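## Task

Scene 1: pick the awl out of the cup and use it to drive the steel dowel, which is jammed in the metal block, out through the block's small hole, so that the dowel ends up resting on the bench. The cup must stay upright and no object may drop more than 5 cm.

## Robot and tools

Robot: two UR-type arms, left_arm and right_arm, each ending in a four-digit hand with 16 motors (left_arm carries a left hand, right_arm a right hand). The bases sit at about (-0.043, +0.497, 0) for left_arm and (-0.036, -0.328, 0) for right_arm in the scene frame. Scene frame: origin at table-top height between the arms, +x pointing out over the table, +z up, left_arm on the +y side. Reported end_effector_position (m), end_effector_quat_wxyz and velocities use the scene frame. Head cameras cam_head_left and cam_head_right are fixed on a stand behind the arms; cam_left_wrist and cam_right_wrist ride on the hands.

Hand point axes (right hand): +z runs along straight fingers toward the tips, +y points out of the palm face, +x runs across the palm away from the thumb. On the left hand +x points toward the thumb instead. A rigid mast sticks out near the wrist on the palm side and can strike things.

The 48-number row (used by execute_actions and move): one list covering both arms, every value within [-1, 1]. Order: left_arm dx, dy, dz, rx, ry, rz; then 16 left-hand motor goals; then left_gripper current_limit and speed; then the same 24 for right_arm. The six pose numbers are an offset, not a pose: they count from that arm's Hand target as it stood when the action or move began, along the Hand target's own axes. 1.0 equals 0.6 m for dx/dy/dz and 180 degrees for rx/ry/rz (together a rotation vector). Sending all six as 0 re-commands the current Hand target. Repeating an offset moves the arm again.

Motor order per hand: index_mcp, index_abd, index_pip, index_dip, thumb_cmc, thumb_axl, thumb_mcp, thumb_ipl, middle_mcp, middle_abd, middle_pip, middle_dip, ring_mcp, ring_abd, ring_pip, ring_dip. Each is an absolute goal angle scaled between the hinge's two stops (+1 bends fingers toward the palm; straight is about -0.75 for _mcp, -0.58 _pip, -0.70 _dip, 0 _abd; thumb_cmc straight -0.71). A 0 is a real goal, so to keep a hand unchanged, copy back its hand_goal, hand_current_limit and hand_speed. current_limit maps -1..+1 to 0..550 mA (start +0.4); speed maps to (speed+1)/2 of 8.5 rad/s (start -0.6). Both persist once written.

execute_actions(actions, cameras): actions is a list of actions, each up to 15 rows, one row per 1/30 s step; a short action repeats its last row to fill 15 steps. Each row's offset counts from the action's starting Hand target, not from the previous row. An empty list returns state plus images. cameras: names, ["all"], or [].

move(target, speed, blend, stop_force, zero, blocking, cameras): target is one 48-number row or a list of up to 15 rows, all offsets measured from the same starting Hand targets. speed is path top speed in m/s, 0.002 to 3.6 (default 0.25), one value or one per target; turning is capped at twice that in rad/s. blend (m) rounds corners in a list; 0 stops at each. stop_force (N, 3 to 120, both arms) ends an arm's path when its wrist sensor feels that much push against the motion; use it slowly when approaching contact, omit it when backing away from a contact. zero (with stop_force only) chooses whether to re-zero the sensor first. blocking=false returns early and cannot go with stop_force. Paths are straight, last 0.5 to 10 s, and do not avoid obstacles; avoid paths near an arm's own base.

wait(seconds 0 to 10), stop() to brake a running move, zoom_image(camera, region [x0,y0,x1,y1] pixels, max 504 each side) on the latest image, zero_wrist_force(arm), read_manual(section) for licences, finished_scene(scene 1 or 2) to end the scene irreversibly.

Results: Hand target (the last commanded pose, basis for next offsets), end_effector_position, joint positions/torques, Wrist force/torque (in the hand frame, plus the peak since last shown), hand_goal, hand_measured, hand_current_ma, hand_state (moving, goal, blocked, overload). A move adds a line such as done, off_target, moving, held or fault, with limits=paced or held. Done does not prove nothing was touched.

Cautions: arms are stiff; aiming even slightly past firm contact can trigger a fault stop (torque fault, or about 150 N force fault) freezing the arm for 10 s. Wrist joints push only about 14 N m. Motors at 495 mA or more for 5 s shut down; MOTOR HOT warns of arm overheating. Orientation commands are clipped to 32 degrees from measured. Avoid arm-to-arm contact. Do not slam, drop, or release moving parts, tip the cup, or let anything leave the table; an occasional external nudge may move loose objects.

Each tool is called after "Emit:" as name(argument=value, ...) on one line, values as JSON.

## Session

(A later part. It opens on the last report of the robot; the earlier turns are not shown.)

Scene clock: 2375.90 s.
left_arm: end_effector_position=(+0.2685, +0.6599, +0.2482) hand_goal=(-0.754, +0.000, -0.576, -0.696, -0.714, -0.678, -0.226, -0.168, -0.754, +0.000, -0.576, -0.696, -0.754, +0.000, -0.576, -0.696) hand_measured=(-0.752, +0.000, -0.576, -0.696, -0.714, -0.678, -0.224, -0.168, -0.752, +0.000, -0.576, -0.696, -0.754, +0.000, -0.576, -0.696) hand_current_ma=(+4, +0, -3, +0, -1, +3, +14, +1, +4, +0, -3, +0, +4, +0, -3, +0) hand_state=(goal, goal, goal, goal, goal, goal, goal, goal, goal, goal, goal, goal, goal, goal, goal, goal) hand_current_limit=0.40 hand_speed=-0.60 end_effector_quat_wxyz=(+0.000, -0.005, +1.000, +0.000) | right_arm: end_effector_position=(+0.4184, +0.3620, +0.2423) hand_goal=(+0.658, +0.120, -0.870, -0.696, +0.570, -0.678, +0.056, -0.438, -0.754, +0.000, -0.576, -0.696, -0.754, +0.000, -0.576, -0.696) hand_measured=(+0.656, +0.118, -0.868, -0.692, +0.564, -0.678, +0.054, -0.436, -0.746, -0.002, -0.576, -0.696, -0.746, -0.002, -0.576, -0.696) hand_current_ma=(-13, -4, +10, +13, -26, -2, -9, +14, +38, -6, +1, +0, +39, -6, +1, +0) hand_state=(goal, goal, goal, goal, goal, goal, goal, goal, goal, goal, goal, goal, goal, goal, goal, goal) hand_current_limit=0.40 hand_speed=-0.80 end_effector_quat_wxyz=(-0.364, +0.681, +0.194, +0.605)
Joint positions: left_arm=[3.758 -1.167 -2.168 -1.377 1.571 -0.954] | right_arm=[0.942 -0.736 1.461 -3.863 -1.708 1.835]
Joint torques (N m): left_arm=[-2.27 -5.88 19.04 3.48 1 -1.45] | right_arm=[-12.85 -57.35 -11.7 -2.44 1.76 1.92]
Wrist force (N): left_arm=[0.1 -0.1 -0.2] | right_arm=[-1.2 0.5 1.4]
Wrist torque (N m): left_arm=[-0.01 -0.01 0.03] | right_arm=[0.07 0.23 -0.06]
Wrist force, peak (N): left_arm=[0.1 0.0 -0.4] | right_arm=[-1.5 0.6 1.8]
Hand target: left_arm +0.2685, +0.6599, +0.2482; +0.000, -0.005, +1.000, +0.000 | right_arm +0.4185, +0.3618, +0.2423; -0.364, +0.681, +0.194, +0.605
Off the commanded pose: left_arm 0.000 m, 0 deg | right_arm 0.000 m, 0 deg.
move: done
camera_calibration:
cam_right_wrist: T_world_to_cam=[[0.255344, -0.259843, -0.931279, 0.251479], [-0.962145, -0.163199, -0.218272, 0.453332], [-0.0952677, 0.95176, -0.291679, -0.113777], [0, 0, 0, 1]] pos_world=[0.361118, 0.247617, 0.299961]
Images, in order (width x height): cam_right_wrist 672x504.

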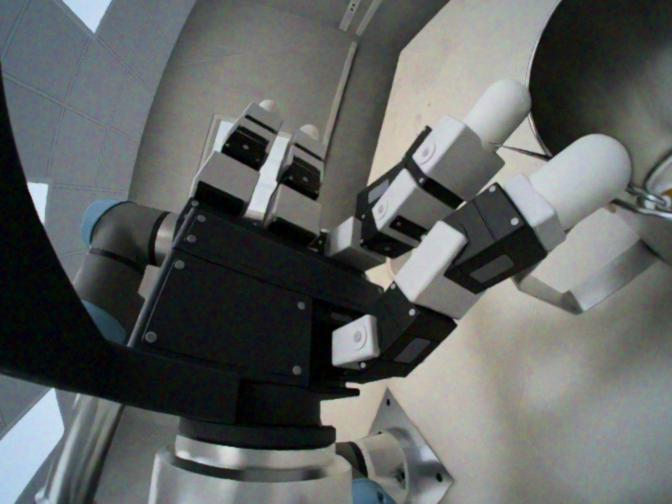

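Emit:
move(target=[0,0,0,0,0,0,-0.754,0,-0.576,-0.696,-0.714,-0.678,-0.226,-0.168,-0.754,0,-0.576,-0.696,-0.754,0,-0.576,-0.696,0.4,-0.6,0,0,0,0,0,0,0.726,0.12,-0.869,-0.696,0.571,-0.677,0.1685,-0.546,-0.754,0,-0.576,-0.696,-0.754,0,-0.576,-0.696,0.4,-0.9], speed=0.02, cameras=["cam_right_wrist"])

Emit:
zoom_image(camera="cam_right_wrist", region=[470, 20, 670, 220])

Scene clock: 2382.37 s.
left_arm: end_effector_position=(+0.2685, +0.6599, +0.2482) hand_goal=(-0.754, +0.000, -0.576, -0.696, -0.714, -0.678, -0.226, -0.168, -0.754, +0.000, -0.576, -0.696, -0.754, +0.000, -0.576, -0.696) hand_measured=(-0.752, +0.000, -0.576, -0.696, -0.714, -0.678, -0.224, -0.168, -0.752, +0.000, -0.576, -0.696, -0.754, +0.000, -0.576, -0.696) hand_current_ma=(+4, +0, -3, +0, -1, +3, +14, +1, +4, +0, -3, +0, +4, +0, -3, +0) hand_state=(goal, goal, goal, goal, goal, goal, goal, goal, goal, goal, goal, goal, goal, goal, goal, goal) hand_current_limit=0.40 hand_speed=-0.60 end_effector_quat_wxyz=(+0.000, -0.005, +1.000, +0.000) | right_arm: end_effector_position=(+0.4185, +0.3618, +0.2423) hand_goal=(+0.726, +0.120, -0.870, -0.696, +0.570, -0.678, +0.168, -0.546, -0.754, +0.000, -0.576, -0.696, -0.754, +0.000, -0.576, -0.696) hand_measured=(+0.722, +0.118, -0.868, -0.692, +0.564, -0.678, +0.166, -0.544, -0.746, -0.002, -0.576, -0.696, -0.746, -0.002, -0.576, -0.696) hand_current_ma=(-15, -4, +10, +13, -26, -2, -16, +14, +38, -6, +1, +0, +39, -6, +1, +0) hand_state=(goal, goal, goal, goal, goal, goal, goal, goal, goal, goal, goal, goal, goal, goal, goal, goal) hand_current_limit=0.40 hand_speed=-0.90 end_effector_quat_wxyz=(-0.364, +0.681, +0.194, +0.605)
Joint positions: left_arm=[3.758 -1.167 -2.168 -1.377 1.571 -0.954] | right_arm=[0.941 -0.736 1.462 -3.863 -1.708 1.835]
Joint torques (N m): left_arm=[-2.69 -5.66 18.62 3.61 1.1 -1.77] | right_arm=[-10.92 -62.48 -9.26 -2.85 2.55 2.32]
Wrist force (N): left_arm=[0.1 -0.1 -0.1] | right_arm=[-1.5 0.5 1.6]
Wrist torque (N m): left_arm=[-0.01 0.00 0.03] | right_arm=[0.05 0.26 -0.08]
Wrist force, peak (N): left_arm=[0.2 -0.1 -0.4] | right_arm=[-1.4 0.7 1.8]
Hand target: left_arm +0.2685, +0.6599, +0.2482; +0.000, -0.005, +1.000, +0.000 | right_arm +0.4185, +0.3618, +0.2423; -0.364, +0.681, +0.194, +0.605
Off the commanded pose: left_arm 0.000 m, 0 deg | right_arm 0.000 m, 0 deg.
move: done
camera_calibration:
cam_right_wrist: T_world_to_cam=[[0.255325, -0.259641, -0.931341, 0.251404], [-0.96214, -0.163249, -0.218257, 0.453418], [-0.0953722, 0.951807, -0.291493, -0.113701], [0, 0, 0, 1]] pos_world=[0.361218, 0.247517, 0.299961]
Images, in order (width x height): cam_right_wrist 672x504.

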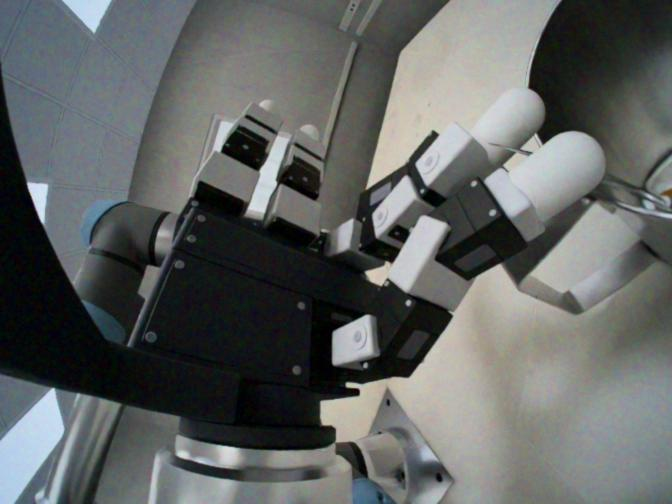

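Scaled by 2.520 from the camera's 672x504 image, which has a finer 960x720 frame.

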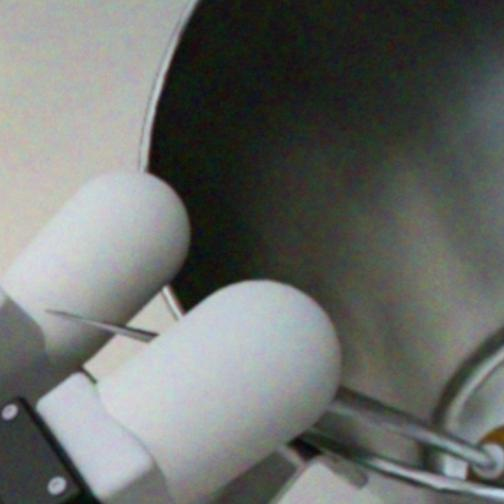

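Emit:
move(target=[0,0,0,0,0,0,-0.754,0,-0.576,-0.696,-0.714,-0.678,-0.226,-0.168,-0.754,0,-0.576,-0.696,-0.754,0,-0.576,-0.696,0.4,-0.6,0,0,0,0,0,0,0.795,0.12,-0.869,-0.696,0.571,-0.677,0.247,-0.616,-0.754,0,-0.576,-0.696,-0.754,0,-0.576,-0.696,0.4,-0.92], speed=0.02, cameras=["cam_right_wrist"])

Emit:
zoom_image(camera="cam_right_wrist", region=[470, 20, 670, 220])

Scene clock: 2386.53 s.
left_arm: end_effector_position=(+0.2685, +0.6599, +0.2482) hand_goal=(-0.754, +0.000, -0.576, -0.696, -0.714, -0.678, -0.226, -0.168, -0.754, +0.000, -0.576, -0.696, -0.754, +0.000, -0.576, -0.696) hand_measured=(-0.752, +0.000, -0.576, -0.696, -0.714, -0.678, -0.224, -0.168, -0.752, +0.000, -0.576, -0.696, -0.754, +0.000, -0.576, -0.696) hand_current_ma=(+4, +0, -3, +0, -1, +3, +14, +1, +4, +0, -3, +0, +4, +0, -3, +0) hand_state=(goal, goal, goal, goal, goal, goal, goal, goal, goal, goal, goal, goal, goal, goal, goal, goal) hand_current_limit=0.40 hand_speed=-0.60 end_effector_quat_wxyz=(+0.000, -0.005, +1.000, +0.000) | right_arm: end_effector_position=(+0.4185, +0.3618, +0.2423) hand_goal=(+0.794, +0.120, -0.870, -0.696, +0.570, -0.678, +0.246, -0.616, -0.754, +0.000, -0.576, -0.696, -0.754, +0.000, -0.576, -0.696) hand_measured=(+0.778, +0.118, -0.872, -0.696, +0.564, -0.678, +0.232, -0.618, -0.746, -0.002, -0.576, -0.696, -0.746, -0.002, -0.576, -0.696) hand_current_ma=(-75, -4, -10, +2, -26, -2, -89, -8, +38, -6, +1, +0, +39, -6, +1, +0) hand_state=(goal, goal, goal, goal, goal, goal, goal, goal, goal, goal, goal, goal, goal, goal, goal, goal) hand_current_limit=0.40 hand_speed=-0.92 end_effector_quat_wxyz=(-0.364, +0.681, +0.194, +0.605)
Joint positions: left_arm=[3.758 -1.167 -2.168 -1.377 1.571 -0.954] | right_arm=[0.941 -0.736 1.462 -3.863 -1.708 1.835]
Joint torques (N m): left_arm=[-3.15 -5.28 18.39 3.62 0.97 -1.66] | right_arm=[-10.08 -62.4 -9.53 -2.79 2.35 2.19]
Wrist force (N): left_arm=[0.1 0.0 -0.1] | right_arm=[-1.2 0.4 1.1]
Wrist torque (N m): left_arm=[0.00 -0.01 0.03] | right_arm=[0.07 0.23 -0.07]
Wrist force, peak (N): left_arm=[0.3 -0.1 -0.2] | right_arm=[-1.6 0.4 1.6]
Hand target: left_arm +0.2685, +0.6599, +0.2482; +0.000, -0.005, +1.000, +0.000 | right_arm +0.4185, +0.3618, +0.2423; -0.364, +0.681, +0.194, +0.605
Off the commanded pose: left_arm 0.000 m, 0 deg | right_arm 0.000 m, 0 deg.
move: done
camera_calibration:
cam_right_wrist: T_world_to_cam=[[0.255325, -0.259641, -0.931341, 0.251404], [-0.96214, -0.163249, -0.218257, 0.453418], [-0.0953722, 0.951807, -0.291493, -0.113701], [0, 0, 0, 1]] pos_world=[0.361218, 0.247517, 0.299961]
Images, in order (width x height): cam_right_wrist 672x504.

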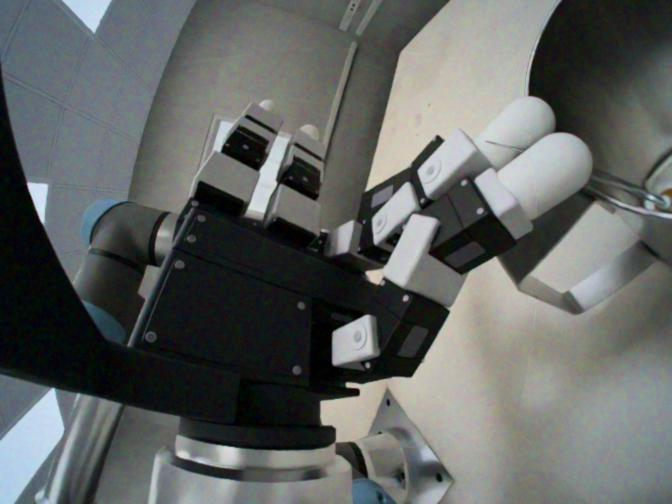

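Scaled by 2.520 from the camera's 672x504 image, which has a finer 960x720 frame.

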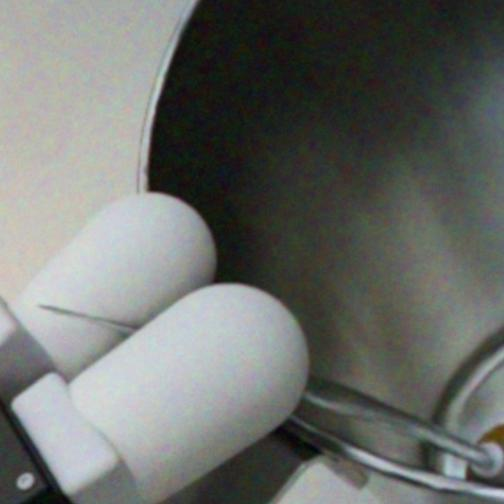

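Emit:
move(target=[0,0,0,0,0,0,-0.754,0,-0.576,-0.696,-0.714,-0.678,-0.226,-0.168,-0.754,0,-0.576,-0.696,-0.754,0,-0.576,-0.696,0.4,-0.6,0,0,0,0,0,0,0.93,0.12,-0.869,-0.68,0.571,-0.677,0.38,-0.6,-0.754,0,-0.576,-0.696,-0.754,0,-0.576,-0.696,0.6,-0.93], speed=0.02, cameras=["cam_right_wrist"])

Emit:
zoom_image(camera="cam_right_wrist", region=[470, 20, 670, 220])

Scene clock: 2393.13 s.
left_arm: end_effector_position=(+0.2685, +0.6599, +0.2482) hand_goal=(-0.754, +0.000, -0.576, -0.696, -0.714, -0.678, -0.226, -0.168, -0.754, +0.000, -0.576, -0.696, -0.754, +0.000, -0.576, -0.696) hand_measured=(-0.752, +0.000, -0.576, -0.696, -0.714, -0.678, -0.224, -0.168, -0.752, +0.000, -0.576, -0.696, -0.754, +0.000, -0.576, -0.696) hand_current_ma=(+4, +0, -3, +0, -1, +3, +14, +1, +4, +0, -3, +0, +4, +0, -3, +0) hand_state=(goal, goal, goal, goal, goal, goal, goal, goal, goal, goal, goal, goal, goal, goal, goal, goal) hand_current_limit=0.40 hand_speed=-0.60 end_effector_quat_wxyz=(+0.000, -0.005, +1.000, +0.000) | right_arm: end_effector_position=(+0.4185, +0.3618, +0.2423) hand_goal=(+0.930, +0.120, -0.870, -0.680, +0.570, -0.678, +0.380, -0.600, -0.754, +0.000, -0.576, -0.696, -0.754, +0.000, -0.576, -0.696) hand_measured=(+0.780, +0.118, -0.900, -0.694, +0.564, -0.678, +0.266, -0.620, -0.746, -0.002, -0.576, -0.696, -0.746, -0.002, -0.576, -0.696) hand_current_ma=(-440, -4, -138, -66, -31, -5, -440, -129, +38, -6, +1, +0, +39, -6, +1, +0) hand_state=(blocked, goal, blocked, goal, goal, goal, blocked, blocked, goal, goal, goal, goal, goal, goal, goal, goal) hand_current_limit=0.60 hand_speed=-0.93 end_effector_quat_wxyz=(-0.364, +0.681, +0.194, +0.605)
Joint positions: left_arm=[3.758 -1.167 -2.168 -1.377 1.571 -0.954] | right_arm=[0.941 -0.736 1.462 -3.863 -1.708 1.835]
Joint torques (N m): left_arm=[-2.43 -6.86 18.19 3.48 1.05 -1.54] | right_arm=[-9.02 -62.63 -10.77 -2.99 2.32 2.27]
Wrist force (N): left_arm=[-0.1 0.1 -0.1] | right_arm=[-1.1 0.2 1.4]
Wrist torque (N m): left_arm=[0.01 0.01 0.01] | right_arm=[0.02 0.23 -0.09]
Wrist force, peak (N): left_arm=[0.3 0.1 -0.2] | right_arm=[-1.5 0.7 1.6]
Hand target: left_arm +0.2685, +0.6599, +0.2482; +0.000, -0.005, +1.000, +0.000 | right_arm +0.4185, +0.3618, +0.2423; -0.364, +0.681, +0.194, +0.605
Off the commanded pose: left_arm 0.000 m, 0 deg | right_arm 0.000 m, 0 deg.
move: done
camera_calibration:
cam_right_wrist: T_world_to_cam=[[0.255325, -0.259641, -0.931341, 0.251404], [-0.96214, -0.163249, -0.218257, 0.453418], [-0.0953722, 0.951807, -0.291493, -0.113701], [0, 0, 0, 1]] pos_world=[0.361218, 0.247517, 0.299961]
Images, in order (width x height): cam_right_wrist 672x504.

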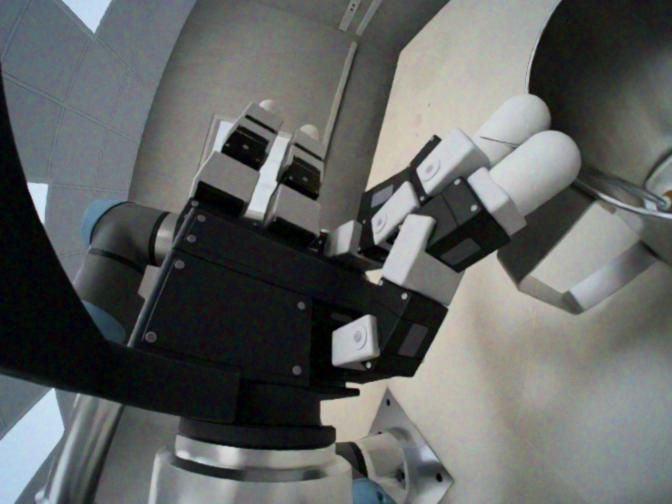

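Scaled by 2.520 from the camera's 672x504 image, which has a finer 960x720 frame.

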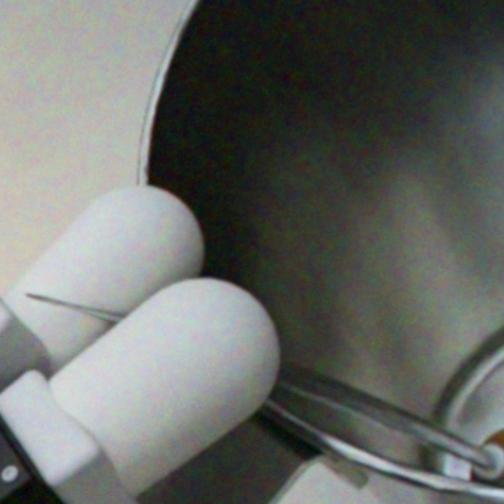

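Emit:
move(target=[0,0,0,0,0,0,-0.754,0,-0.576,-0.696,-0.714,-0.678,-0.226,-0.168,-0.754,0,-0.576,-0.696,-0.754,0,-0.576,-0.696,0.4,-0.6,0.00966,-0.00259,0,0,0,0,0.93,0.12,-0.869,-0.68,0.571,-0.677,0.38,-0.6,-0.754,0,-0.576,-0.696,-0.754,0,-0.576,-0.696,0.6,-0.93], speed=0.01, cameras=["cam_right_wrist"])

Emit:
zoom_image(camera="cam_right_wrist", region=[470, 20, 670, 220])

Scene clock: 2399.33 s.
left_arm: end_effector_position=(+0.2685, +0.6599, +0.2482) hand_goal=(-0.754, +0.000, -0.576, -0.696, -0.714, -0.678, -0.226, -0.168, -0.754, +0.000, -0.576, -0.696, -0.754, +0.000, -0.576, -0.696) hand_measured=(-0.752, +0.000, -0.576, -0.696, -0.714, -0.678, -0.224, -0.168, -0.752, +0.000, -0.576, -0.696, -0.754, +0.000, -0.576, -0.696) hand_current_ma=(+4, +0, -3, +0, -1, +3, +14, +1, +4, +0, -3, +0, +4, +0, -3, +0) hand_state=(goal, goal, goal, goal, goal, goal, goal, goal, goal, goal, goal, goal, goal, goal, goal, goal) hand_current_limit=0.40 hand_speed=-0.60 end_effector_quat_wxyz=(+0.000, -0.005, +1.000, +0.000) | right_arm: end_effector_position=(+0.4185, +0.3619, +0.2484) hand_goal=(+0.930, +0.120, -0.870, -0.680, +0.570, -0.678, +0.380, -0.600, -0.754, +0.000, -0.576, -0.696, -0.754, +0.000, -0.576, -0.696) hand_measured=(+0.780, +0.114, -0.902, -0.696, +0.562, -0.680, +0.270, -0.622, -0.746, -0.002, -0.576, -0.696, -0.746, -0.002, -0.576, -0.696) hand_current_ma=(-440, -20, -151, -78, -37, -9, -440, -134, +38, -6, +1, +0, +39, -6, +1, +0) hand_state=(blocked, goal, blocked, goal, goal, goal, blocked, blocked, goal, goal, goal, goal, goal, goal, goal, goal) hand_current_limit=0.60 hand_speed=-0.93 end_effector_quat_wxyz=(-0.364, +0.681, +0.194, +0.605)
Joint positions: left_arm=[3.758 -1.167 -2.168 -1.377 1.571 -0.954] | right_arm=[0.941 -0.746 1.46 -3.852 -1.708 1.835]
Joint torques (N m): left_arm=[-2.78 -6.39 17.99 3.47 0.96 -1.6] | right_arm=[-10.83 -49.86 -25.08 -2.38 2.46 1.93]
Wrist force (N): left_arm=[0.1 0.1 -0.1] | right_arm=[-1.7 0.7 1.4]
Wrist torque (N m): left_arm=[0.01 -0.01 0.03] | right_arm=[0.05 0.25 -0.07]
Wrist force, peak (N): left_arm=[0.2 0.2 -0.3] | right_arm=[-2.0 0.9 1.3]
Hand target: left_arm +0.2685, +0.6599, +0.2482; +0.000, -0.005, +1.000, +0.000 | right_arm +0.4185, +0.3619, +0.2483; -0.364, +0.681, +0.194, +0.605
Off the commanded pose: left_arm 0.000 m, 0 deg | right_arm 0.000 m, 0 deg.
move: done
camera_calibration:
cam_right_wrist: T_world_to_cam=[[0.25535, -0.259637, -0.931335, 0.257073], [-0.962133, -0.163256, -0.218282, 0.454756], [-0.0953721, 0.951807, -0.291493, -0.111923], [0, 0, 0, 1]] pos_world=[0.361218, 0.247517, 0.306061]
Images, in order (width x height): cam_right_wrist 672x504.

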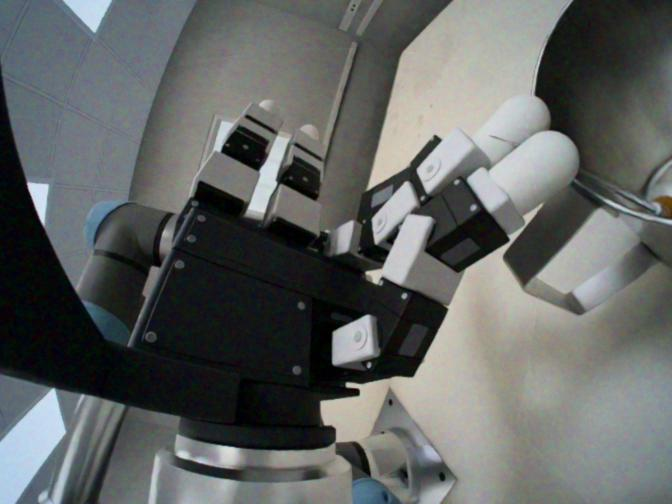

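Scaled by 2.520 from the camera's 672x504 image, which has a finer 960x720 frame.

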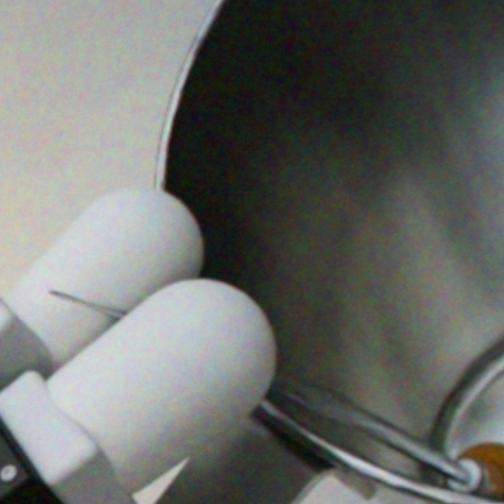

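Emit:
move(target=[[0,0,0,0,0,0,-0.754,0,-0.576,-0.696,-0.714,-0.678,-0.226,-0.168,-0.754,0,-0.576,-0.696,-0.754,0,-0.576,-0.696,0.4,-0.6,0,0,0,0,0,0,0.69,0.12,-0.839,-0.594,0.571,-0.677,0.06,-0.416,-0.754,0,-0.576,-0.696,-0.754,0,-0.576,-0.696,0.4,-0.92],[0,0,0,0,0,0,-0.754,0,-0.576,-0.696,-0.714,-0.678,-0.226,-0.168,-0.754,0,-0.576,-0.696,-0.754,0,-0.576,-0.696,0.4,-0.6,-0.0097,-0.004,0,0,0,0,0.69,0.12,-0.839,-0.594,0.571,-0.677,0.06,-0.416,-0.754,0,-0.576,-0.696,-0.754,0,-0.576,-0.696,0.4,-0.92]], speed=0.02, cameras=["cam_right_wrist"])

Emit:
zoom_image(camera="cam_right_wrist", region=[470, 20, 670, 220])

Scene clock: 2450.00 s.
left_arm: end_effector_position=(+0.2685, +0.6599, +0.2482) hand_goal=(-0.754, +0.000, -0.576, -0.696, -0.714, -0.678, -0.226, -0.168, -0.754, +0.000, -0.576, -0.696, -0.754, +0.000, -0.576, -0.696) hand_measured=(-0.752, +0.000, -0.576, -0.696, -0.714, -0.678, -0.224, -0.168, -0.752, +0.000, -0.576, -0.696, -0.754, +0.000, -0.576, -0.696) hand_current_ma=(+4, +0, -3, +0, -1, +3, +14, +1, +4, +0, -3, +0, +4, +0, -3, +0) hand_state=(goal, goal, goal, goal, goal, goal, goal, goal, goal, goal, goal, goal, goal, goal, goal, goal) hand_current_limit=0.40 hand_speed=-0.60 end_effector_quat_wxyz=(+0.000, -0.005, +1.000, +0.000) | right_arm: end_effector_position=(+0.4156, +0.3645, +0.2432) hand_goal=(+0.690, +0.120, -0.840, -0.594, +0.570, -0.678, +0.060, -0.416, -0.754, +0.000, -0.576, -0.696, -0.754, +0.000, -0.576, -0.696) hand_measured=(+0.692, +0.116, -0.842, -0.598, +0.562, -0.680, +0.062, -0.418, -0.746, -0.002, -0.576, -0.696, -0.746, -0.002, -0.576, -0.696) hand_current_ma=(+5, -18, -13, -15, -37, -9, +9, -14, +38, -6, +1, +0, +39, -6, +1, +0) hand_state=(goal, goal, goal, goal, goal, goal, goal, goal, goal, goal, goal, goal, goal, goal, goal, goal) hand_current_limit=0.40 hand_speed=-0.92 end_effector_quat_wxyz=(-0.364, +0.681, +0.194, +0.605)
Joint positions: left_arm=[3.758 -1.167 -2.168 -1.377 1.571 -0.954] | right_arm=[0.948 -0.735 1.456 -3.859 -1.714 1.835]
Joint torques (N m): left_arm=[-3.35 -4.92 18.42 3.35 1.12 -1.74] | right_arm=[0.41 -59.86 -21.32 -1.84 -0.84 2.06]
Wrist force (N): left_arm=[0.1 -0.1 -0.3] | right_arm=[-1.3 0.4 1.5]
Wrist torque (N m): left_arm=[0.01 -0.01 0.03] | right_arm=[0.04 0.24 -0.07]
Wrist force, peak (N): left_arm=[0.1 0.0 -0.5] | right_arm=[-1.9 0.6 1.6]
Hand target: left_arm +0.2685, +0.6599, +0.2482; +0.000, -0.005, +1.000, +0.000 | right_arm +0.4157, +0.3645, +0.2433; -0.364, +0.681, +0.194, +0.605
Off the commanded pose: left_arm 0.000 m, 0 deg | right_arm 0.000 m, 0 deg.
move: done
camera_calibration:
cam_right_wrist: T_world_to_cam=[[0.255325, -0.259641, -0.931341, 0.253683], [-0.96214, -0.163249, -0.218257, 0.451265], [-0.0953722, 0.951807, -0.291493, -0.116285], [0, 0, 0, 1]] pos_world=[0.358318, 0.250217, 0.300861]
Images, in order (width x height): cam_right_wrist 672x504.

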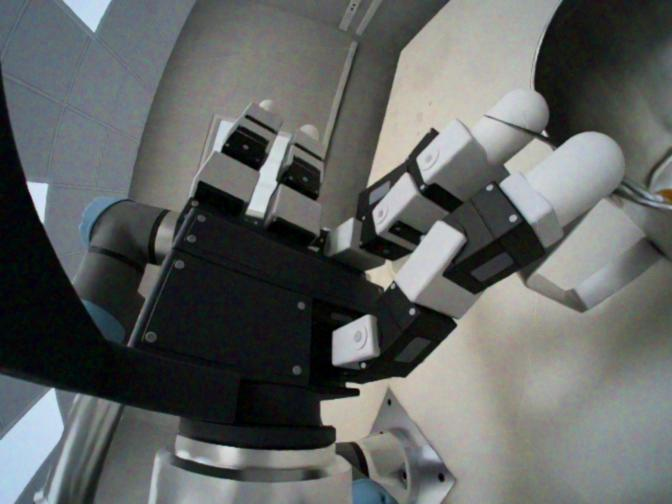

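Scaled by 2.520 from the camera's 672x504 image, which has a finer 960x720 frame.

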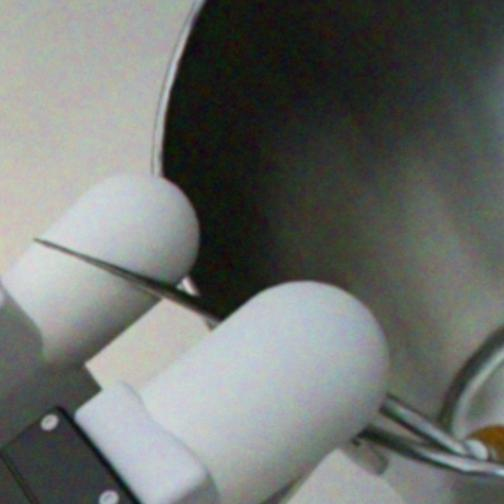

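Emit:
move(target=[0,0,0,0,0,0,-0.754,0,-0.576,-0.696,-0.714,-0.678,-0.226,-0.168,-0.754,0,-0.576,-0.696,-0.754,0,-0.576,-0.696,0.4,-0.6,0,0,0,0,0,0,0.75,0.12,-0.835,-0.594,0.571,-0.677,0.14,-0.42,-0.754,0,-0.576,-0.696,-0.754,0,-0.576,-0.696,0.4,-0.93], speed=0.02, cameras=["cam_right_wrist"])

Emit:
zoom_image(camera="cam_right_wrist", region=[470, 20, 670, 220])

Scene clock: 2455.77 s.
left_arm: end_effector_position=(+0.2685, +0.6599, +0.2482) hand_goal=(-0.754, +0.000, -0.576, -0.696, -0.714, -0.678, -0.226, -0.168, -0.754, +0.000, -0.576, -0.696, -0.754, +0.000, -0.576, -0.696) hand_measured=(-0.752, +0.000, -0.576, -0.696, -0.714, -0.678, -0.224, -0.168, -0.752, +0.000, -0.576, -0.696, -0.754, +0.000, -0.576, -0.696) hand_current_ma=(+4, +0, -3, +0, -1, +3, +14, +1, +4, +0, -3, +0, +4, +0, -3, +0) hand_state=(goal, goal, goal, goal, goal, goal, goal, goal, goal, goal, goal, goal, goal, goal, goal, goal) hand_current_limit=0.40 hand_speed=-0.60 end_effector_quat_wxyz=(+0.000, -0.005, +1.000, +0.000) | right_arm: end_effector_position=(+0.4157, +0.3645, +0.2433) hand_goal=(+0.750, +0.120, -0.836, -0.594, +0.570, -0.678, +0.140, -0.420, -0.754, +0.000, -0.576, -0.696, -0.754, +0.000, -0.576, -0.696) hand_measured=(+0.736, +0.116, -0.842, -0.598, +0.562, -0.680, +0.116, -0.424, -0.746, -0.002, -0.576, -0.696, -0.746, -0.002, -0.576, -0.696) hand_current_ma=(-66, -18, -28, -14, -37, -9, -140, -24, +38, -6, +1, +0, +39, -6, +1, +0) hand_state=(goal, goal, goal, goal, goal, goal, blocked, goal, goal, goal, goal, goal, goal, goal, goal, goal) hand_current_limit=0.40 hand_speed=-0.93 end_effector_quat_wxyz=(-0.364, +0.681, +0.194, +0.605)
Joint positions: left_arm=[3.758 -1.167 -2.168 -1.377 1.571 -0.954] | right_arm=[0.947 -0.735 1.456 -3.858 -1.714 1.835]
Joint torques (N m): left_arm=[-2.12 -5.45 18.18 3.4 1.22 -1.58] | right_arm=[-10.85 -64.31 -12.73 -0.38 2.05 1.25]
Wrist force (N): left_arm=[-0.1 -0.1 -0.2] | right_arm=[-1.3 0.7 1.2]
Wrist torque (N m): left_arm=[-0.01 0.02 0.02] | right_arm=[0.06 0.24 -0.07]
Wrist force, peak (N): left_arm=[0.2 0.1 -0.4] | right_arm=[-1.4 0.5 1.7]
Hand target: left_arm +0.2685, +0.6599, +0.2482; +0.000, -0.005, +1.000, +0.000 | right_arm +0.4157, +0.3645, +0.2433; -0.364, +0.681, +0.194, +0.605
Off the commanded pose: left_arm 0.000 m, 0 deg | right_arm 0.000 m, 0 deg.
move: done
camera_calibration:
cam_right_wrist: T_world_to_cam=[[0.255325, -0.259641, -0.931341, 0.253725], [-0.96214, -0.163249, -0.218257, 0.451366], [-0.0953722, 0.951807, -0.291493, -0.116152], [0, 0, 0, 1]] pos_world=[0.358418, 0.250117, 0.300961]
Images, in order (width x height): cam_right_wrist 672x504.

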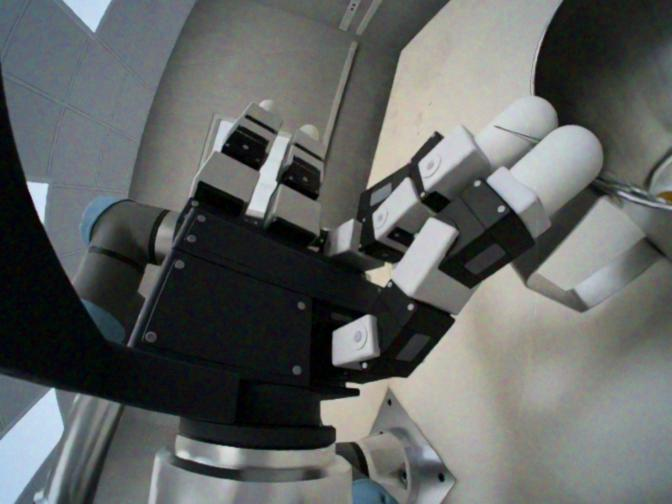

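Scaled by 2.520 from the camera's 672x504 image, which has a finer 960x720 frame.

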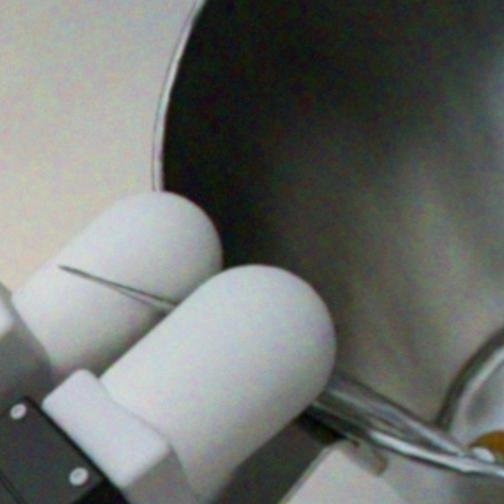

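Emit:
move(target=[0,0,0,0,0,0,-0.754,0,-0.576,-0.696,-0.714,-0.678,-0.226,-0.168,-0.754,0,-0.576,-0.696,-0.754,0,-0.576,-0.696,0.4,-0.6,0,0,0,0,0,0,0.9,0.12,-0.82,-0.58,0.571,-0.677,0.28,-0.405,-0.754,0,-0.576,-0.696,-0.754,0,-0.576,-0.696,0.6,-0.93], speed=0.02, cameras=["cam_right_wrist"])

Emit:
zoom_image(camera="cam_right_wrist", region=[470, 70, 620, 220])

Scene clock: 2461.73 s.
left_arm: end_effector_position=(+0.2685, +0.6599, +0.2482) hand_goal=(-0.754, +0.000, -0.576, -0.696, -0.714, -0.678, -0.226, -0.168, -0.754, +0.000, -0.576, -0.696, -0.754, +0.000, -0.576, -0.696) hand_measured=(-0.752, +0.000, -0.576, -0.696, -0.714, -0.678, -0.224, -0.168, -0.752, +0.000, -0.576, -0.696, -0.754, +0.000, -0.576, -0.696) hand_current_ma=(+4, +0, -3, +0, -1, +3, +14, +1, +4, +0, -3, +0, +4, +0, -3, +0) hand_state=(goal, goal, goal, goal, goal, goal, goal, goal, goal, goal, goal, goal, goal, goal, goal, goal) hand_current_limit=0.40 hand_speed=-0.60 end_effector_quat_wxyz=(+0.000, -0.005, +1.000, +0.000) | right_arm: end_effector_position=(+0.4157, +0.3645, +0.2433) hand_goal=(+0.900, +0.120, -0.820, -0.580, +0.570, -0.678, +0.280, -0.406, -0.754, +0.000, -0.576, -0.696, -0.754, +0.000, -0.576, -0.696) hand_measured=(+0.736, +0.116, -0.842, -0.596, +0.562, -0.680, +0.126, -0.424, -0.746, -0.002, -0.576, -0.696, -0.746, -0.002, -0.576, -0.696) hand_current_ma=(-440, -17, -104, -76, -40, -9, -440, -117, +38, -6, +1, +0, +39, -6, +1, +0) hand_state=(blocked, goal, blocked, goal, goal, goal, blocked, goal, goal, goal, goal, goal, goal, goal, goal, goal) hand_current_limit=0.60 hand_speed=-0.93 end_effector_quat_wxyz=(-0.364, +0.681, +0.194, +0.605)
Joint positions: left_arm=[3.758 -1.167 -2.168 -1.377 1.571 -0.954] | right_arm=[0.947 -0.735 1.456 -3.858 -1.714 1.835]
Joint torques (N m): left_arm=[-2.84 -4.93 18.26 3.26 1.1 -1.58] | right_arm=[-7.05 -62.27 -11.67 -0.69 1.89 0.8]
Wrist force (N): left_arm=[-0.2 0.0 -0.2] | right_arm=[-1.6 1.2 1.1]
Wrist torque (N m): left_arm=[0.01 0.03 0.00] | right_arm=[0.05 0.26 -0.10]
Wrist force, peak (N): left_arm=[0.3 0.1 -0.3] | right_arm=[-1.7 0.6 1.5]
Hand target: left_arm +0.2685, +0.6599, +0.2482; +0.000, -0.005, +1.000, +0.000 | right_arm +0.4157, +0.3645, +0.2433; -0.364, +0.681, +0.194, +0.605
Off the commanded pose: left_arm 0.000 m, 0 deg | right_arm 0.000 m, 0 deg.
move: done
camera_calibration:
cam_right_wrist: T_world_to_cam=[[0.255325, -0.259641, -0.931341, 0.253725], [-0.96214, -0.163249, -0.218257, 0.451366], [-0.0953722, 0.951807, -0.291493, -0.116152], [0, 0, 0, 1]] pos_world=[0.358418, 0.250117, 0.300961]
Images, in order (width x height): cam_right_wrist 672x504.

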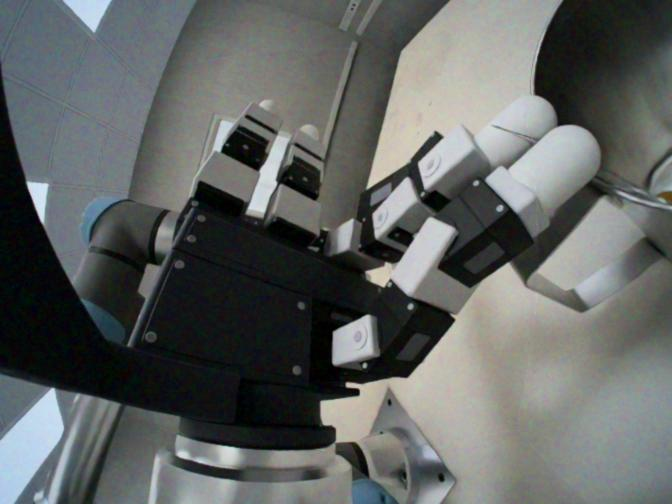

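Scaled by 3.360 from the camera's 672x504 image, which has a finer 960x720 frame.

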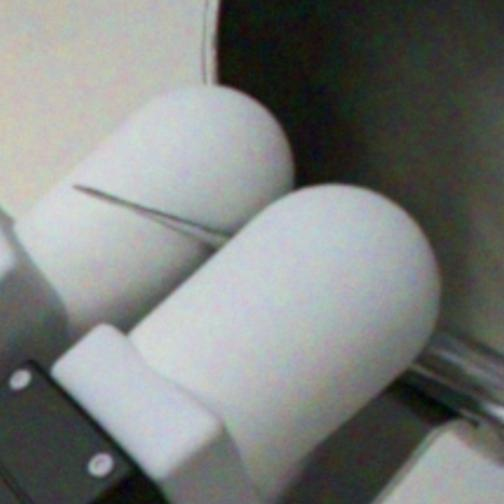

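Emit:
move(target=[0,0,0,0,0,0,-0.754,0,-0.576,-0.696,-0.714,-0.678,-0.226,-0.168,-0.754,0,-0.576,-0.696,-0.754,0,-0.576,-0.696,0.4,-0.6,0.00966,-0.00259,0,0,0,0,0.9,0.12,-0.82,-0.58,0.571,-0.677,0.28,-0.405,-0.754,0,-0.576,-0.696,-0.754,0,-0.576,-0.696,0.6,-0.93], speed=0.01, cameras=["cam_right_wrist"])

Emit:
zoom_image(camera="cam_right_wrist", region=[470, 70, 620, 220])

Scene clock: 2468.23 s.
left_arm: end_effector_position=(+0.2685, +0.6599, +0.2482) hand_goal=(-0.754, +0.000, -0.576, -0.696, -0.714, -0.678, -0.226, -0.168, -0.754, +0.000, -0.576, -0.696, -0.754, +0.000, -0.576, -0.696) hand_measured=(-0.752, +0.000, -0.576, -0.696, -0.714, -0.678, -0.224, -0.168, -0.752, +0.000, -0.576, -0.696, -0.754, +0.000, -0.576, -0.696) hand_current_ma=(+4, +0, -3, +0, -1, +3, +14, +1, +4, +0, -3, +0, +4, +0, -3, +0) hand_state=(goal, goal, goal, goal, goal, goal, goal, goal, goal, goal, goal, goal, goal, goal, goal, goal) hand_current_limit=0.40 hand_speed=-0.60 end_effector_quat_wxyz=(+0.000, -0.005, +1.000, +0.000) | right_arm: end_effector_position=(+0.4157, +0.3645, +0.2494) hand_goal=(+0.900, +0.120, -0.820, -0.580, +0.570, -0.678, +0.280, -0.406, -0.754, +0.000, -0.576, -0.696, -0.754, +0.000, -0.576, -0.696) hand_measured=(+0.736, +0.116, -0.848, -0.596, +0.554, -0.682, +0.134, -0.426, -0.746, -0.002, -0.576, -0.696, -0.746, -0.002, -0.576, -0.696) hand_current_ma=(-440, -17, -126, -76, -79, -23, -439, -121, +38, -6, +1, +0, +39, -6, +1, +0) hand_state=(blocked, goal, blocked, goal, goal, goal, blocked, goal, goal, goal, goal, goal, goal, goal, goal, goal) hand_current_limit=0.60 hand_speed=-0.93 end_effector_quat_wxyz=(-0.364, +0.681, +0.194, +0.605)
Joint positions: left_arm=[3.758 -1.167 -2.168 -1.377 1.571 -0.954] | right_arm=[0.947 -0.745 1.455 -3.848 -1.714 1.835]
Joint torques (N m): left_arm=[-2.66 -5.49 18.08 3.47 1.02 -1.74] | right_arm=[-8.51 -51.87 -24.56 -2.52 1.85 -0.28]
Wrist force (N): left_arm=[0.1 0.0 -0.2] | right_arm=[-1.6 1.2 1.2]
Wrist torque (N m): left_arm=[0.01 -0.01 0.03] | right_arm=[0.07 0.25 -0.07]
Wrist force, peak (N): left_arm=[0.1 0.1 -0.4] | right_arm=[-2.1 1.5 1.5]
Hand target: left_arm +0.2685, +0.6599, +0.2482; +0.000, -0.005, +1.000, +0.000 | right_arm +0.4157, +0.3645, +0.2493; -0.364, +0.681, +0.194, +0.605
Off the commanded pose: left_arm 0.000 m, 0 deg | right_arm 0.000 m, 0 deg.
move: done
camera_calibration:
cam_right_wrist: T_world_to_cam=[[0.25535, -0.259637, -0.931335, 0.259394], [-0.962133, -0.163256, -0.218282, 0.452705], [-0.0953721, 0.951807, -0.291493, -0.114373], [0, 0, 0, 1]] pos_world=[0.358418, 0.250117, 0.307061]
Images, in order (width x height): cam_right_wrist 672x504.

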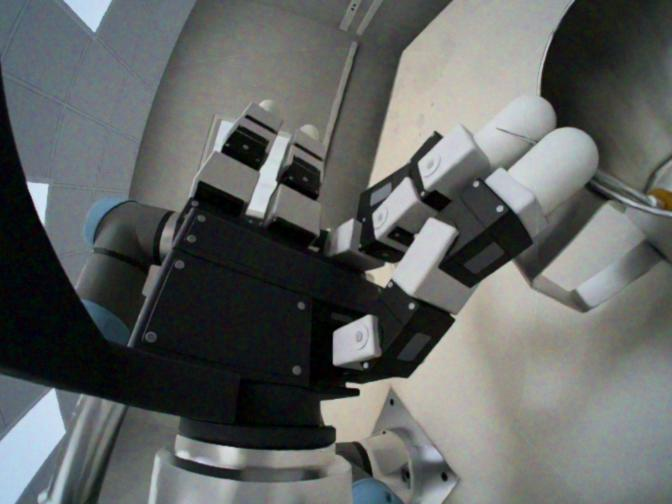

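Scaled by 3.360 from the camera's 672x504 image, which has a finer 960x720 frame.

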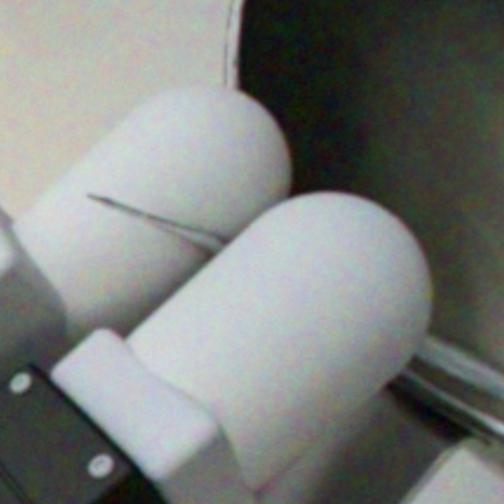

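Emit:
move(target=[0,0,0,0,0,0,-0.754,0,-0.576,-0.696,-0.714,-0.678,-0.226,-0.168,-0.754,0,-0.576,-0.696,-0.754,0,-0.576,-0.696,0.4,-0.6,0.00966,-0.00259,0,0,0,0,0.9,0.12,-0.82,-0.58,0.571,-0.677,0.28,-0.405,-0.754,0,-0.576,-0.696,-0.754,0,-0.576,-0.696,0.75,-0.93], speed=0.005, cameras=["cam_right_wrist"])

Emit:
zoom_image(camera="cam_right_wrist", region=[470, 70, 670, 270])

Scene clock: 2480.90 s.
left_arm: end_effector_position=(+0.2685, +0.6599, +0.2482) hand_goal=(-0.754, +0.000, -0.576, -0.696, -0.714, -0.678, -0.226, -0.168, -0.754, +0.000, -0.576, -0.696, -0.754, +0.000, -0.576, -0.696) hand_measured=(-0.752, +0.000, -0.576, -0.696, -0.714, -0.678, -0.224, -0.168, -0.752, +0.000, -0.576, -0.696, -0.754, +0.000, -0.576, -0.696) hand_current_ma=(+4, +0, -3, +0, -1, +3, +14, +1, +4, +0, -3, +0, +4, +0, -3, +0) hand_state=(goal, goal, goal, goal, goal, goal, goal, goal, goal, goal, goal, goal, goal, goal, goal, goal) hand_current_limit=0.40 hand_speed=-0.60 end_effector_quat_wxyz=(+0.000, -0.005, +1.000, +0.000) | right_arm: end_effector_position=(+0.4157, +0.3645, +0.2554) hand_goal=(+0.900, +0.120, -0.820, -0.580, +0.570, -0.678, +0.280, -0.406, -0.754, +0.000, -0.576, -0.696, -0.754, +0.000, -0.576, -0.696) hand_measured=(+0.736, +0.116, -0.850, -0.596, +0.554, -0.682, +0.144, -0.428, -0.746, -0.002, -0.576, -0.696, -0.746, -0.002, -0.576, -0.696) hand_current_ma=(-481, -11, -145, -78, -79, -24, -481, -139, +38, -6, +1, +0, +39, -6, +1, +0) hand_state=(blocked, goal, blocked, goal, goal, goal, blocked, blocked, goal, goal, goal, goal, goal, goal, goal, goal) hand_current_limit=0.75 hand_speed=-0.93 end_effector_quat_wxyz=(-0.364, +0.681, +0.194, +0.605)
Joint positions: left_arm=[3.758 -1.167 -2.168 -1.377 1.571 -0.954] | right_arm=[0.947 -0.754 1.454 -3.837 -1.714 1.835]
Joint torques (N m): left_arm=[-3.36 -5.46 18.01 3.12 1.03 -1.5] | right_arm=[-10.59 -57.14 -26.47 -1.53 1.69 -1.22]
Wrist force (N): left_arm=[0.0 0.1 -0.3] | right_arm=[-1.7 1.0 1.2]
Wrist torque (N m): left_arm=[0.03 0.00 0.02] | right_arm=[0.06 0.24 -0.06]
Wrist force, peak (N): left_arm=[0.2 -0.1 -0.5] | right_arm=[-2.0 1.2 1.4]
Hand target: left_arm +0.2685, +0.6599, +0.2482; +0.000, -0.005, +1.000, +0.000 | right_arm +0.4157, +0.3645, +0.2553; -0.364, +0.681, +0.194, +0.605
Off the commanded pose: left_arm 0.000 m, 0 deg | right_arm 0.000 m, 0 deg.
move: done
camera_calibration:
cam_right_wrist: T_world_to_cam=[[0.255325, -0.259641, -0.931341, 0.264876], [-0.96214, -0.163249, -0.218257, 0.454082], [-0.0953722, 0.951807, -0.291493, -0.112644], [0, 0, 0, 1]] pos_world=[0.358518, 0.250117, 0.312961]
Images, in order (width x height): cam_right_wrist 672x504.

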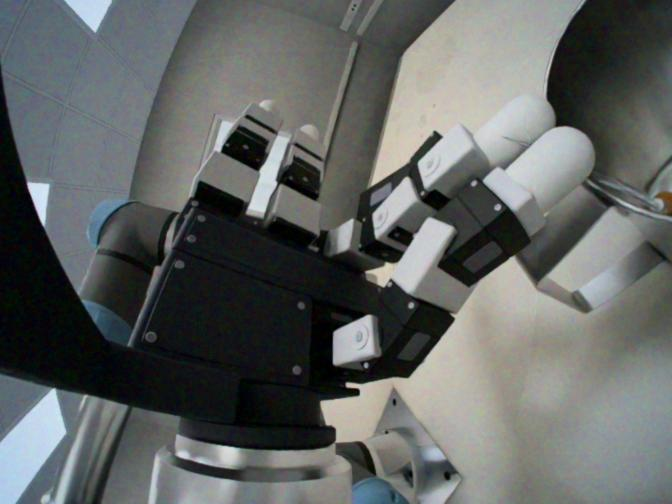

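Scaled by 2.520 from the camera's 672x504 image, which has a finer 960x720 frame.

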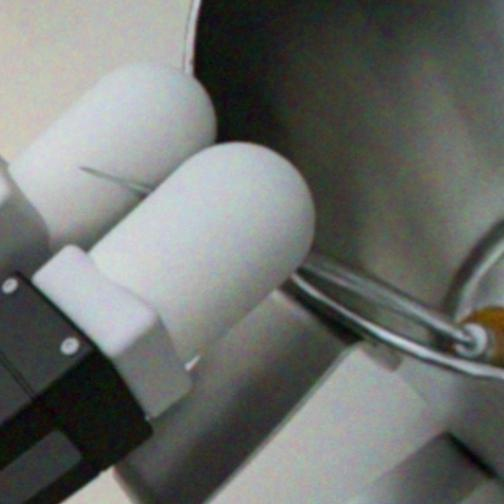

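Emit:
wait(seconds=1, cameras=["all"])

Emit:
zoom_image(camera="cam_right_wrist", region=[470, 70, 670, 270])

Emit:
zoom_image(camera="cam_head_left", region=[140, 180, 300, 340])

Emit:
zoom_image(camera="cam_head_right", region=[80, 180, 240, 340])

Scene clock: 2523.53 s.
left_arm: end_effector_position=(+0.2685, +0.6599, +0.2482) hand_goal=(-0.754, +0.000, -0.576, -0.696, -0.714, -0.678, -0.226, -0.168, -0.754, +0.000, -0.576, -0.696, -0.754, +0.000, -0.576, -0.696) hand_measured=(-0.752, +0.000, -0.576, -0.696, -0.714, -0.678, -0.224, -0.168, -0.752, +0.000, -0.576, -0.696, -0.754, +0.000, -0.576, -0.696) hand_current_ma=(+4, +0, -3, +0, -1, +3, +14, +1, +4, +0, -3, +0, +4, +0, -3, +0) hand_state=(goal, goal, goal, goal, goal, goal, goal, goal, goal, goal, goal, goal, goal, goal, goal, goal) hand_current_limit=0.40 hand_speed=-0.60 end_effector_quat_wxyz=(+0.000, -0.005, +1.000, +0.000) | right_arm: end_effector_position=(+0.4157, +0.3645, +0.2553) hand_goal=(+0.900, +0.120, -0.820, -0.580, +0.570, -0.678, +0.280, -0.406, -0.754, +0.000, -0.576, -0.696, -0.754, +0.000, -0.576, -0.696) hand_measured=(+0.736, +0.120, -0.852, -0.598, +0.554, -0.682, +0.146, -0.428, -0.746, -0.002, -0.576, -0.696, -0.746, -0.002, -0.576, -0.696) hand_current_ma=(-481, -3, -148, -83, -79, -24, -481, -139, +38, -6, +1, +0, +39, -6, +1, +0) hand_state=(blocked, goal, blocked, goal, goal, goal, blocked, blocked, goal, goal, goal, goal, goal, goal, goal, goal) hand_current_limit=0.75 hand_speed=-0.93 end_effector_quat_wxyz=(-0.364, +0.681, +0.194, +0.605)
Joint positions: left_arm=[3.758 -1.167 -2.168 -1.377 1.571 -0.954] | right_arm=[0.947 -0.754 1.454 -3.838 -1.714 1.835]
Joint torques (N m): left_arm=[-2.94 -5.73 20.31 3.38 0.98 -1.74] | right_arm=[-5.14 -45.4 -15.96 -3.14 1.67 -2.39]
Wrist force (N): left_arm=[0.1 0.0 0.0] | right_arm=[-1.7 0.8 1.3]
Wrist torque (N m): left_arm=[-0.01 -0.01 0.03] | right_arm=[0.01 0.26 -0.09]
Wrist force, peak (N): left_arm=[0.0 0.0 -0.5] | right_arm=[-1.7 1.4 1.5]
Hand target: left_arm +0.2685, +0.6599, +0.2482; +0.000, -0.005, +1.000, +0.000 | right_arm +0.4157, +0.3645, +0.2553; -0.364, +0.681, +0.194, +0.605
Off the commanded pose: left_arm 0.000 m, 0 deg | right_arm 0.000 m, 0 deg.
wait: 1.00 s; at rest from the start
camera_calibration:
cam_left_wrist: T_world_to_cam=[[0.795447, -0.606, 0.00526713, 0.145644], [-0.379976, -0.491955, 0.783325, 0.171388], [-0.472104, -0.625095, -0.62159, 0.816324], [0, 0, 0, 1]] pos_world=[0.334661, 0.682855, 0.372399]
cam_right_wrist: T_world_to_cam=[[0.255325, -0.259641, -0.931341, 0.264876], [-0.96214, -0.163249, -0.218257, 0.454082], [-0.0953722, 0.951807, -0.291493, -0.112644], [0, 0, 0, 1]] pos_world=[0.358518, 0.250117, 0.312961]

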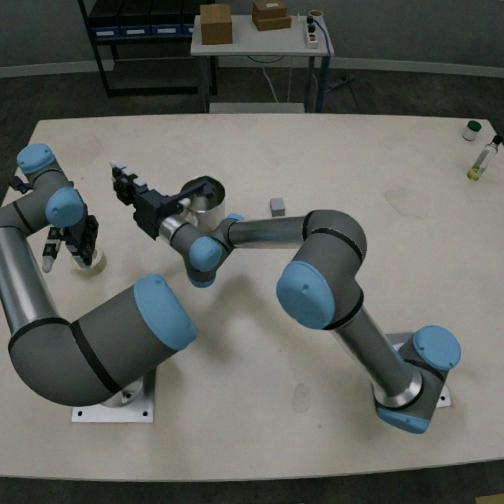

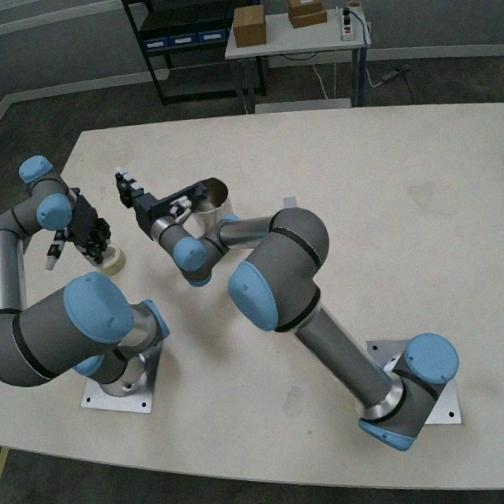

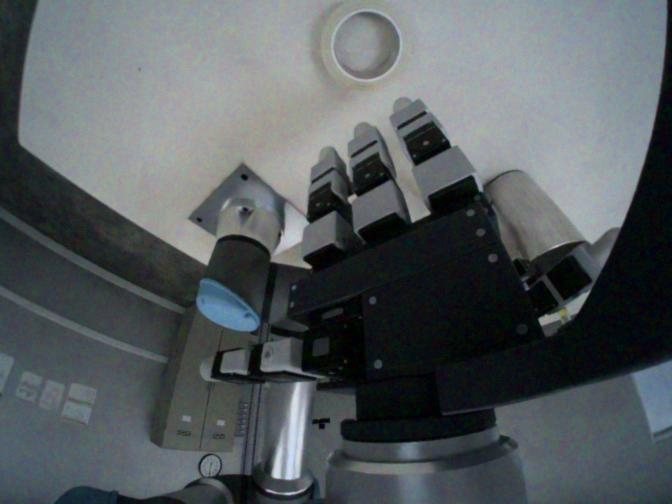

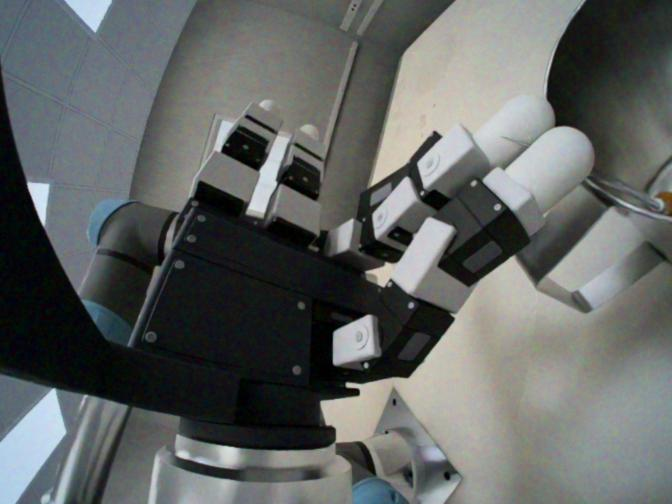

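Scaled by 2.520 from the camera's 672x504 image, which has a finer 960x720 frame.

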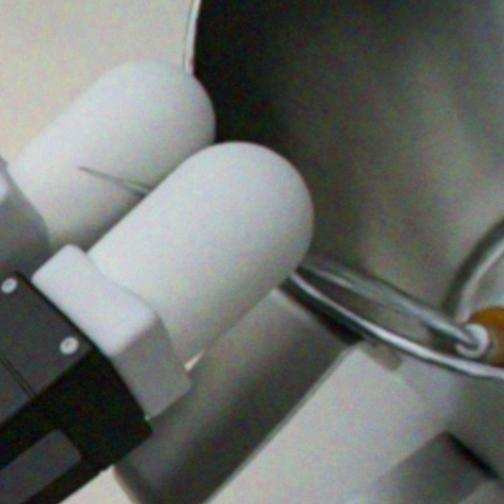

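Scaled by 3.150 from the camera's 504x504 image, which has a finer 720x720 frame.

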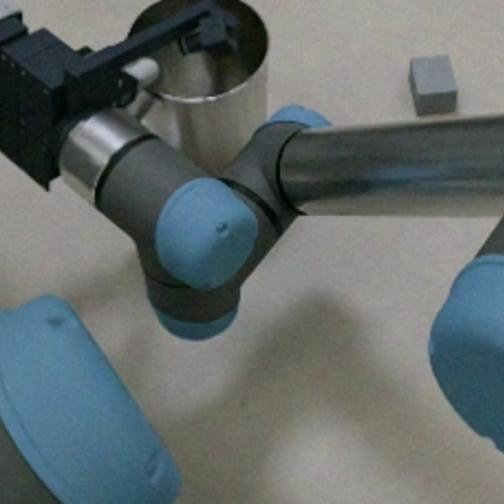

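Scaled by 3.150 from the camera's 504x504 image, which has a finer 720x720 frame.

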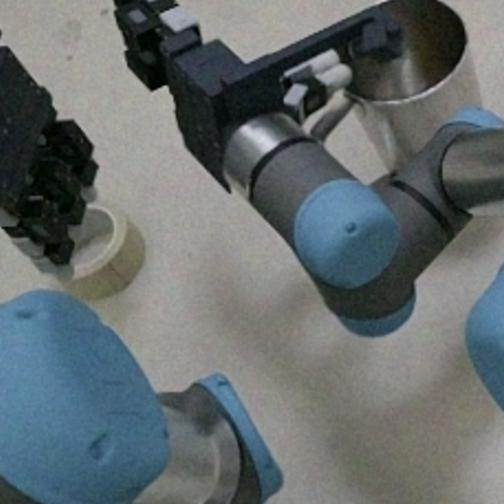

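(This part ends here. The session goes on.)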